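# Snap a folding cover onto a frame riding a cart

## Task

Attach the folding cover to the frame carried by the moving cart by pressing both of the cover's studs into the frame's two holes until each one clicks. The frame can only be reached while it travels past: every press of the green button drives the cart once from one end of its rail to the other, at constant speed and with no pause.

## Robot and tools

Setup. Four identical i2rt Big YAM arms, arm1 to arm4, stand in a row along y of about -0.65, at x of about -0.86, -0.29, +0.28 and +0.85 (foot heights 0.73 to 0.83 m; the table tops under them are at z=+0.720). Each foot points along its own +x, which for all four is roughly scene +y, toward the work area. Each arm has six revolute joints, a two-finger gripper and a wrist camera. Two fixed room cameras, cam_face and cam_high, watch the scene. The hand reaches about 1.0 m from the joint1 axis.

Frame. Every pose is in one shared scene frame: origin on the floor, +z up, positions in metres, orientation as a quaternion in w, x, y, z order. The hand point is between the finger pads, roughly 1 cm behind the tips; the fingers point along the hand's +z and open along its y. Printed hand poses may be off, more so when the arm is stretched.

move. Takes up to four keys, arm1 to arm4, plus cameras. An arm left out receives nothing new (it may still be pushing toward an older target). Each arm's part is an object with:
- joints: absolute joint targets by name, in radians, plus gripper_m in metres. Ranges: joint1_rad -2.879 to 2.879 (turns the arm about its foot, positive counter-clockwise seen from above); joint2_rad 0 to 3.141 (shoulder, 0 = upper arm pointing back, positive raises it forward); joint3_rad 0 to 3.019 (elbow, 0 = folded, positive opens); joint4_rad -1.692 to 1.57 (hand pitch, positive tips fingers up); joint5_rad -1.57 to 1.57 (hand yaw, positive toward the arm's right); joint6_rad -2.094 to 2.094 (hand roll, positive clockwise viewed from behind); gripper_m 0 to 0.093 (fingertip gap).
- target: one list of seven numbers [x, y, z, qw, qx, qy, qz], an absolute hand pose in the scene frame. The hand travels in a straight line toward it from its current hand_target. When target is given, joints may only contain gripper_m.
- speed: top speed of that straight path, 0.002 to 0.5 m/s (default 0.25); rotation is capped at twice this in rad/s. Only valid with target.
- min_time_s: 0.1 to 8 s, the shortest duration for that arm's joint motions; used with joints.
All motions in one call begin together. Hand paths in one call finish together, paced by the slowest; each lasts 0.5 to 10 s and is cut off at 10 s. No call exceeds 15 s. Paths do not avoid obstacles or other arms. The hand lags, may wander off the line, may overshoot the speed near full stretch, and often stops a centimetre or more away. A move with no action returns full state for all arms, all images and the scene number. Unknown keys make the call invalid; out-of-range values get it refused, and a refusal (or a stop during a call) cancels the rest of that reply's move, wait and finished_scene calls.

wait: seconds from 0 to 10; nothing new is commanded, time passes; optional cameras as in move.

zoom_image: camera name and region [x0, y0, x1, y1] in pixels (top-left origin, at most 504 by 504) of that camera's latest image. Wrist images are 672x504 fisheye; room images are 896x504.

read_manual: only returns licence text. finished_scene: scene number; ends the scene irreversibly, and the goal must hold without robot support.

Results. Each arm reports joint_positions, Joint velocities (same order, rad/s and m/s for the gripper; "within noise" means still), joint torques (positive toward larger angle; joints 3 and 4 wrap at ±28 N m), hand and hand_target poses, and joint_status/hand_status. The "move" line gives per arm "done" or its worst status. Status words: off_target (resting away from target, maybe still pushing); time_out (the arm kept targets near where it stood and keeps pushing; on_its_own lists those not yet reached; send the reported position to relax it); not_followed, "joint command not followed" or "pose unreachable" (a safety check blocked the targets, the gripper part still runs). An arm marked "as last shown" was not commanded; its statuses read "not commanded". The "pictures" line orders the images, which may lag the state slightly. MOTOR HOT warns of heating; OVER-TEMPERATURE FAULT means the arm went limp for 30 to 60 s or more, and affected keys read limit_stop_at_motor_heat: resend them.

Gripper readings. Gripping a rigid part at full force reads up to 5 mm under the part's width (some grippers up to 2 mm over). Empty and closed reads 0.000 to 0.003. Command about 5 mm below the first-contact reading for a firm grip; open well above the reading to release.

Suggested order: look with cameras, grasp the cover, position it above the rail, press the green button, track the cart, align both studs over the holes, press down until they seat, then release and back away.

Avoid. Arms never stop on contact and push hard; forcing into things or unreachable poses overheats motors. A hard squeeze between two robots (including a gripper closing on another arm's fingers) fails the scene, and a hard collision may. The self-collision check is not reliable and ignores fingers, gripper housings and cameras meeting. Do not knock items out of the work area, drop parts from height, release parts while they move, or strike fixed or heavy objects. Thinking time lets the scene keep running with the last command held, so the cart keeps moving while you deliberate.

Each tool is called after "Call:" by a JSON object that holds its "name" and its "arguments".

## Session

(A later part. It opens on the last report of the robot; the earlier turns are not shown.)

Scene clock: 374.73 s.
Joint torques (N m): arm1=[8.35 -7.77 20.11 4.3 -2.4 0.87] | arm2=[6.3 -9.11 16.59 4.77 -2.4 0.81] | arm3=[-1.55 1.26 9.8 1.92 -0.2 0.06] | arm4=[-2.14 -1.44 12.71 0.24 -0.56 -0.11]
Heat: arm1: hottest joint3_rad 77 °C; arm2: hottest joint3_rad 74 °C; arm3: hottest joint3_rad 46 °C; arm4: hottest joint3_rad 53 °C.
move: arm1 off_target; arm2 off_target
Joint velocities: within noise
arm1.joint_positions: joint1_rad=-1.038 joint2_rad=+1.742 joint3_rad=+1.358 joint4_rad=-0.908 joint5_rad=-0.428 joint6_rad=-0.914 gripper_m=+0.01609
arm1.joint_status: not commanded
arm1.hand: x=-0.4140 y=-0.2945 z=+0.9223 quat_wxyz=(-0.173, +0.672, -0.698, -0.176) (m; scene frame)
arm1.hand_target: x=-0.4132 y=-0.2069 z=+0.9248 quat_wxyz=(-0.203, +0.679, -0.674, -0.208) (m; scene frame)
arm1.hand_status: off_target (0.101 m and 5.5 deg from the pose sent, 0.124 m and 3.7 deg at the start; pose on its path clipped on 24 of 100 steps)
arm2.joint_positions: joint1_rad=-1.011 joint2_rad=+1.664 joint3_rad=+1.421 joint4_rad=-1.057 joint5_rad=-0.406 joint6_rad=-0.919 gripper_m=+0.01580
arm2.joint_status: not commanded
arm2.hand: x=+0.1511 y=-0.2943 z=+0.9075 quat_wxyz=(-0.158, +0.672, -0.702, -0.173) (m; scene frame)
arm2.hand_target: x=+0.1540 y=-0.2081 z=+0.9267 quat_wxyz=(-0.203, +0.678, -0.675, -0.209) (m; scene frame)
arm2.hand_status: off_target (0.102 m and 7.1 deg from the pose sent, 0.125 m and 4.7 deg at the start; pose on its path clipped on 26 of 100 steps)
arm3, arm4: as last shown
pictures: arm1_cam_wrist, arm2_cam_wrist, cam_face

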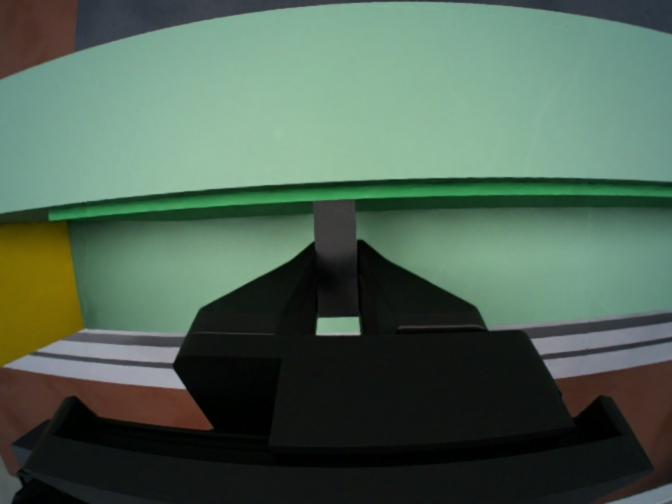

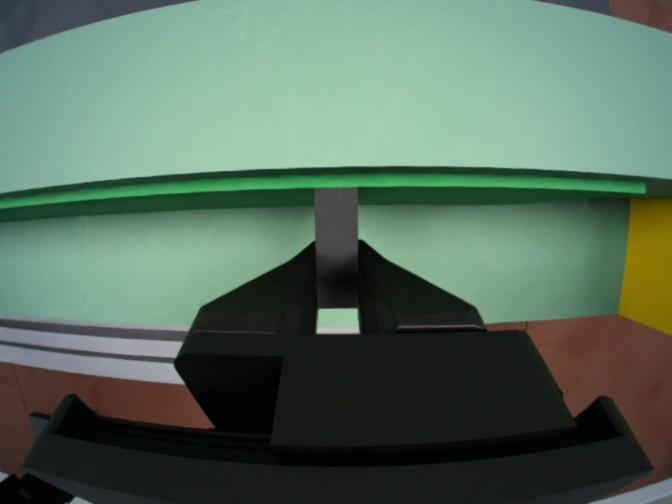

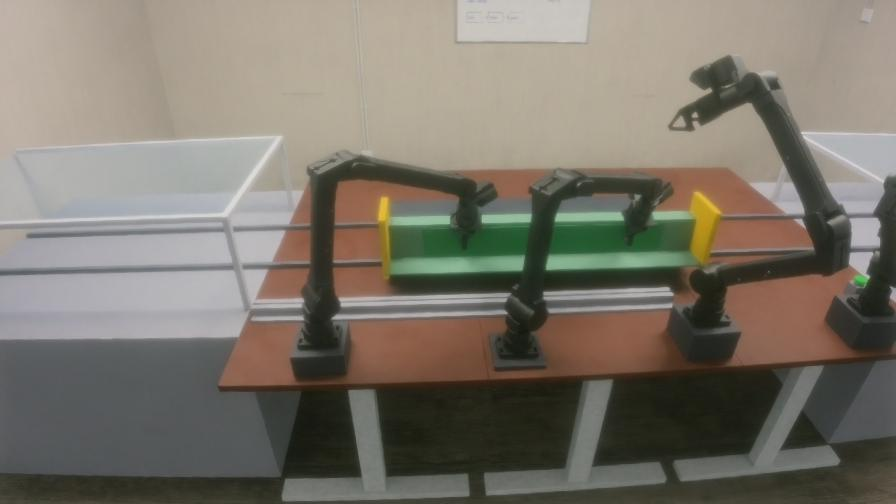

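Call:
{"name": "move", "arguments": {"arm1": {"target":[-0.372,-0.25,0.935,-0.205,0.677,-0.677,-0.205],"speed":0.06,"joints":{"gripper_m":0.07}}, "arm2": {"target":[0.198,-0.25,0.935,-0.205,0.677,-0.677,-0.205],"speed":0.06,"joints":{"gripper_m":0.07}}}}

Call:
{"name": "move", "arguments": {"arm1": {"target":[-0.370,-0.34,1.04,-0.205,0.677,-0.677,-0.205],"speed":0.15}, "arm2": {"target":[0.20,-0.34,1.04,-0.205,0.677,-0.677,-0.205],"speed":0.15}}}

Call:
{"name": "move", "arguments": {"arm1": {"target":[-0.38,-0.46,1.08,-0.205,0.677,-0.677,-0.205],"speed":0.15}, "arm2": {"target":[0.16,-0.46,1.08,-0.205,0.677,-0.677,-0.205],"speed":0.15}, "cameras": ["arm1_cam_wrist","arm2_cam_wrist","cam_high","cam_face"]}}

Scene clock: 382.50 s.
Joint torques (N m): arm1=[0.91 -15.38 16.65 1.02 -1.68 -0.01] | arm2=[0.67 -15.44 12.93 1.36 -1.35 0.08] | arm3=[-1.49 1.26 9.83 1.95 -0.21 0.05] | arm4=[-2.26 -1.32 12.75 0.24 -0.56 -0.11]
Heat: arm1: hottest joint3_rad 77 °C; arm2: hottest joint3_rad 73 °C; arm3: hottest joint3_rad 46 °C; arm4: hottest joint3_rad 53 °C.
move: arm1 off_target; arm2 off_target
Joint velocities: within noise
arm1.joint_positions: joint1_rad=-1.058 joint2_rad=+1.837 joint3_rad=+1.440 joint4_rad=-0.908 joint5_rad=-0.474 joint6_rad=-0.923 gripper_m=+0.06993
arm1.joint_status: all done
arm1.hand: x=-0.3864 y=-0.2833 z=+0.9060 quat_wxyz=(-0.173, +0.667, -0.698, -0.197) (m; scene frame)
arm1.hand_target: x=-0.3745 y=-0.2517 z=+0.9348 quat_wxyz=(-0.206, +0.677, -0.676, -0.205) (m; scene frame)
arm1.hand_status: off_target (0.046 m and 4.6 deg from the pose sent, 0.062 m and 5.5 deg at the start)
arm2.joint_positions: joint1_rad=-1.034 joint2_rad=+1.760 joint3_rad=+1.527 joint4_rad=-1.058 joint5_rad=-0.471 joint6_rad=-0.937 gripper_m=+0.06995
arm2.joint_status: all done
arm2.hand: x=+0.1854 y=-0.2772 z=+0.9037 quat_wxyz=(-0.171, +0.669, -0.695, -0.200) (m; scene frame)
arm2.hand_target: x=+0.1955 y=-0.2513 z=+0.9345 quat_wxyz=(-0.205, +0.677, -0.676, -0.206) (m; scene frame)
arm2.hand_status: off_target (0.043 m and 4.6 deg from the pose sent, 0.070 m and 7.1 deg at the start)
arm3, arm4: as last shown
pictures: none

Scene clock: 384.27 s.
Joint torques (N m): arm1=[-0.62 -15.33 15.79 0.06 -0.74 -0.17] | arm2=[-1.26 -16.15 11.51 0.4 -0.64 -0.17] | arm3=[-1.55 1.32 9.83 1.96 -0.22 0.05] | arm4=[-2.14 -1.44 12.72 0.24 -0.56 -0.12]
Heat: arm1: hottest joint3_rad 77 °C; arm2: hottest joint3_rad 73 °C; arm3: hottest joint3_rad 46 °C; arm4: hottest joint3_rad 53 °C.
move: arm1 off_target; arm2 off_target
Joint velocities: within noise
arm1.joint_positions: joint1_rad=-1.170 joint2_rad=+1.708 joint3_rad=+1.547 joint4_rad=-1.204 joint5_rad=-0.540 joint6_rad=-1.058 gripper_m=+0.06996
arm1.joint_status: not commanded
arm1.hand: x=-0.3856 y=-0.3435 z=+1.0136 quat_wxyz=(-0.179, +0.669, -0.689, -0.215) (m; scene frame)
arm1.hand_target: x=-0.3710 y=-0.3390 z=+1.0405 quat_wxyz=(-0.205, +0.675, -0.678, -0.206) (m; scene frame)
arm1.hand_status: off_target (0.031 m and 3.6 deg from the pose sent, 0.146 m and 4.6 deg at the start)
arm2.joint_positions: joint1_rad=-1.156 joint2_rad=+1.679 joint3_rad=+1.689 joint4_rad=-1.362 joint5_rad=-0.537 joint6_rad=-1.075 gripper_m=+0.06995
arm2.joint_status: not commanded
arm2.hand: x=+0.1934 y=-0.3409 z=+1.0087 quat_wxyz=(-0.178, +0.669, -0.689, -0.215) (m; scene frame)
arm2.hand_target: x=+0.1998 y=-0.3397 z=+1.0407 quat_wxyz=(-0.206, +0.675, -0.678, -0.206) (m; scene frame)
arm2.hand_status: off_target (0.032 m and 3.7 deg from the pose sent, 0.151 m and 4.6 deg at the start)
arm3, arm4: as last shown
pictures: none

Scene clock: 386.10 s.
Joint torques (N m): arm1=[-0.91 -14.45 13.93 -0.02 -0.78 -0.18] | arm2=[-1.2 -13.92 7.56 0.23 -0.68 -0.11] | arm3=[-1.55 1.2 9.87 1.94 -0.2 0.06] | arm4=[-2.14 -1.32 12.71 0.2 -0.56 -0.12]
Heat: arm1: hottest joint3_rad 76 °C; arm2: hottest joint3_rad 72 °C; arm3: hottest joint3_rad 46 °C; arm4: hottest joint3_rad 53 °C.
move: arm1 off_target; arm2 off_target
Joint velocities: within noise
arm1.joint_positions: joint1_rad=-1.392 joint2_rad=+1.616 joint3_rad=+1.547 joint4_rad=-1.422 joint5_rad=-0.582 joint6_rad=-1.315 gripper_m=+0.06996
arm1.joint_status: not commanded
arm1.hand: x=-0.3872 y=-0.4618 z=+1.0586 quat_wxyz=(-0.186, +0.668, -0.687, -0.217) (m; scene frame)
arm1.hand_target: x=-0.3803 y=-0.4605 z=+1.0803 quat_wxyz=(-0.205, +0.676, -0.677, -0.206) (m; scene frame)
arm1.hand_status: off_target (0.023 m and 3.0 deg from the pose sent, 0.134 m and 3.6 deg at the start)
arm2.joint_positions: joint1_rad=-1.368 joint2_rad=+1.521 joint3_rad=+1.651 joint4_rad=-1.572 joint5_rad=-0.581 joint6_rad=-1.325 gripper_m=+0.06995
arm2.joint_status: not commanded
arm2.hand: x=+0.1648 y=-0.4576 z=+1.0690 quat_wxyz=(-0.197, +0.673, -0.682, -0.209) (m; scene frame)
arm2.hand_target: x=+0.1596 y=-0.4594 z=+1.0806 quat_wxyz=(-0.205, +0.676, -0.677, -0.206) (m; scene frame)
arm2.hand_status: off_target (0.012 m and 1.3 deg from the pose sent, 0.143 m and 3.7 deg at the start)
arm3, arm4: as last shown
pictures: arm1_cam_wrist, arm2_cam_wrist, cam_face, cam_high

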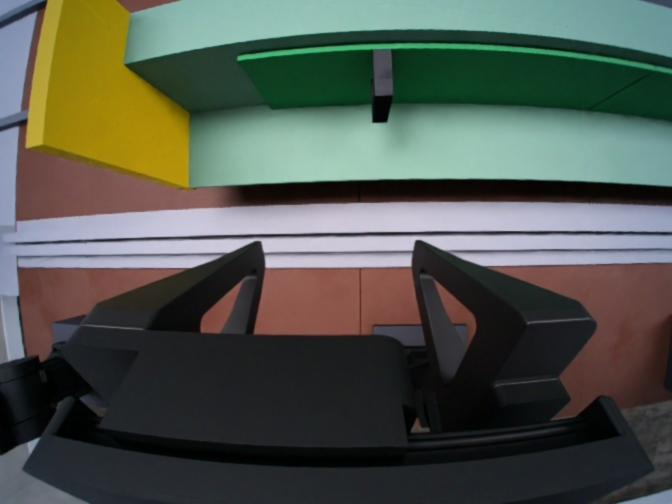

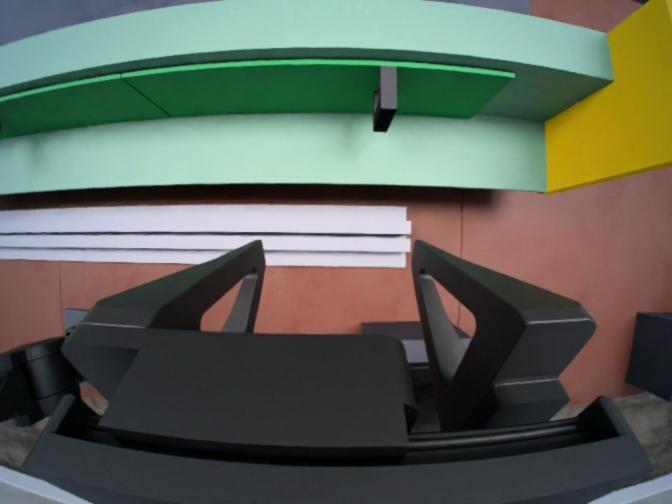

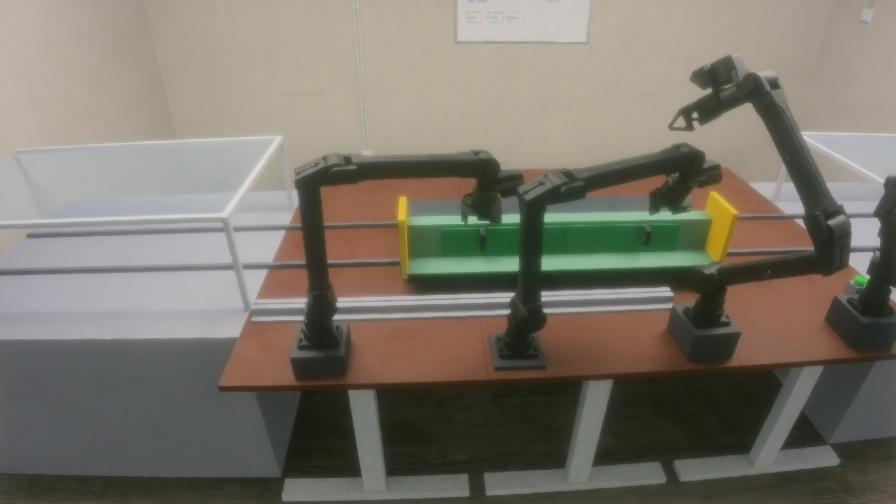

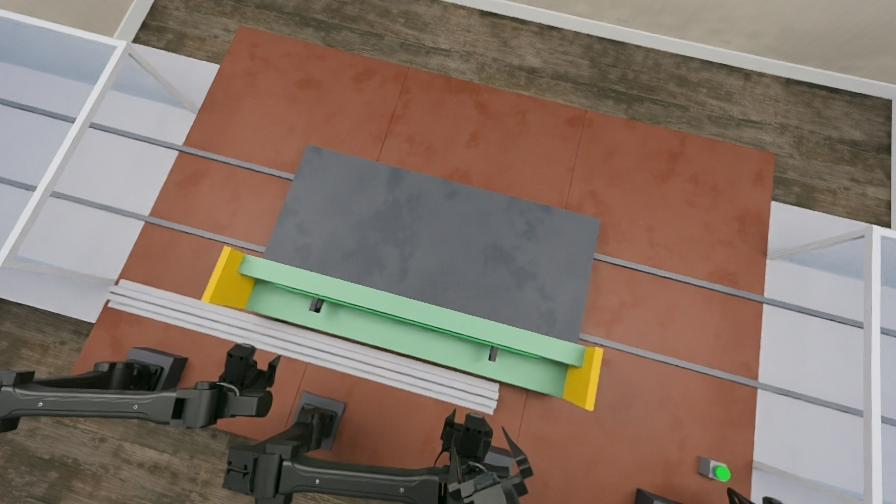

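Seated and moving with the cart.

Call:
{"name": "finished_scene", "arguments": {"scene": 2}}

The scene is finished: the task was done.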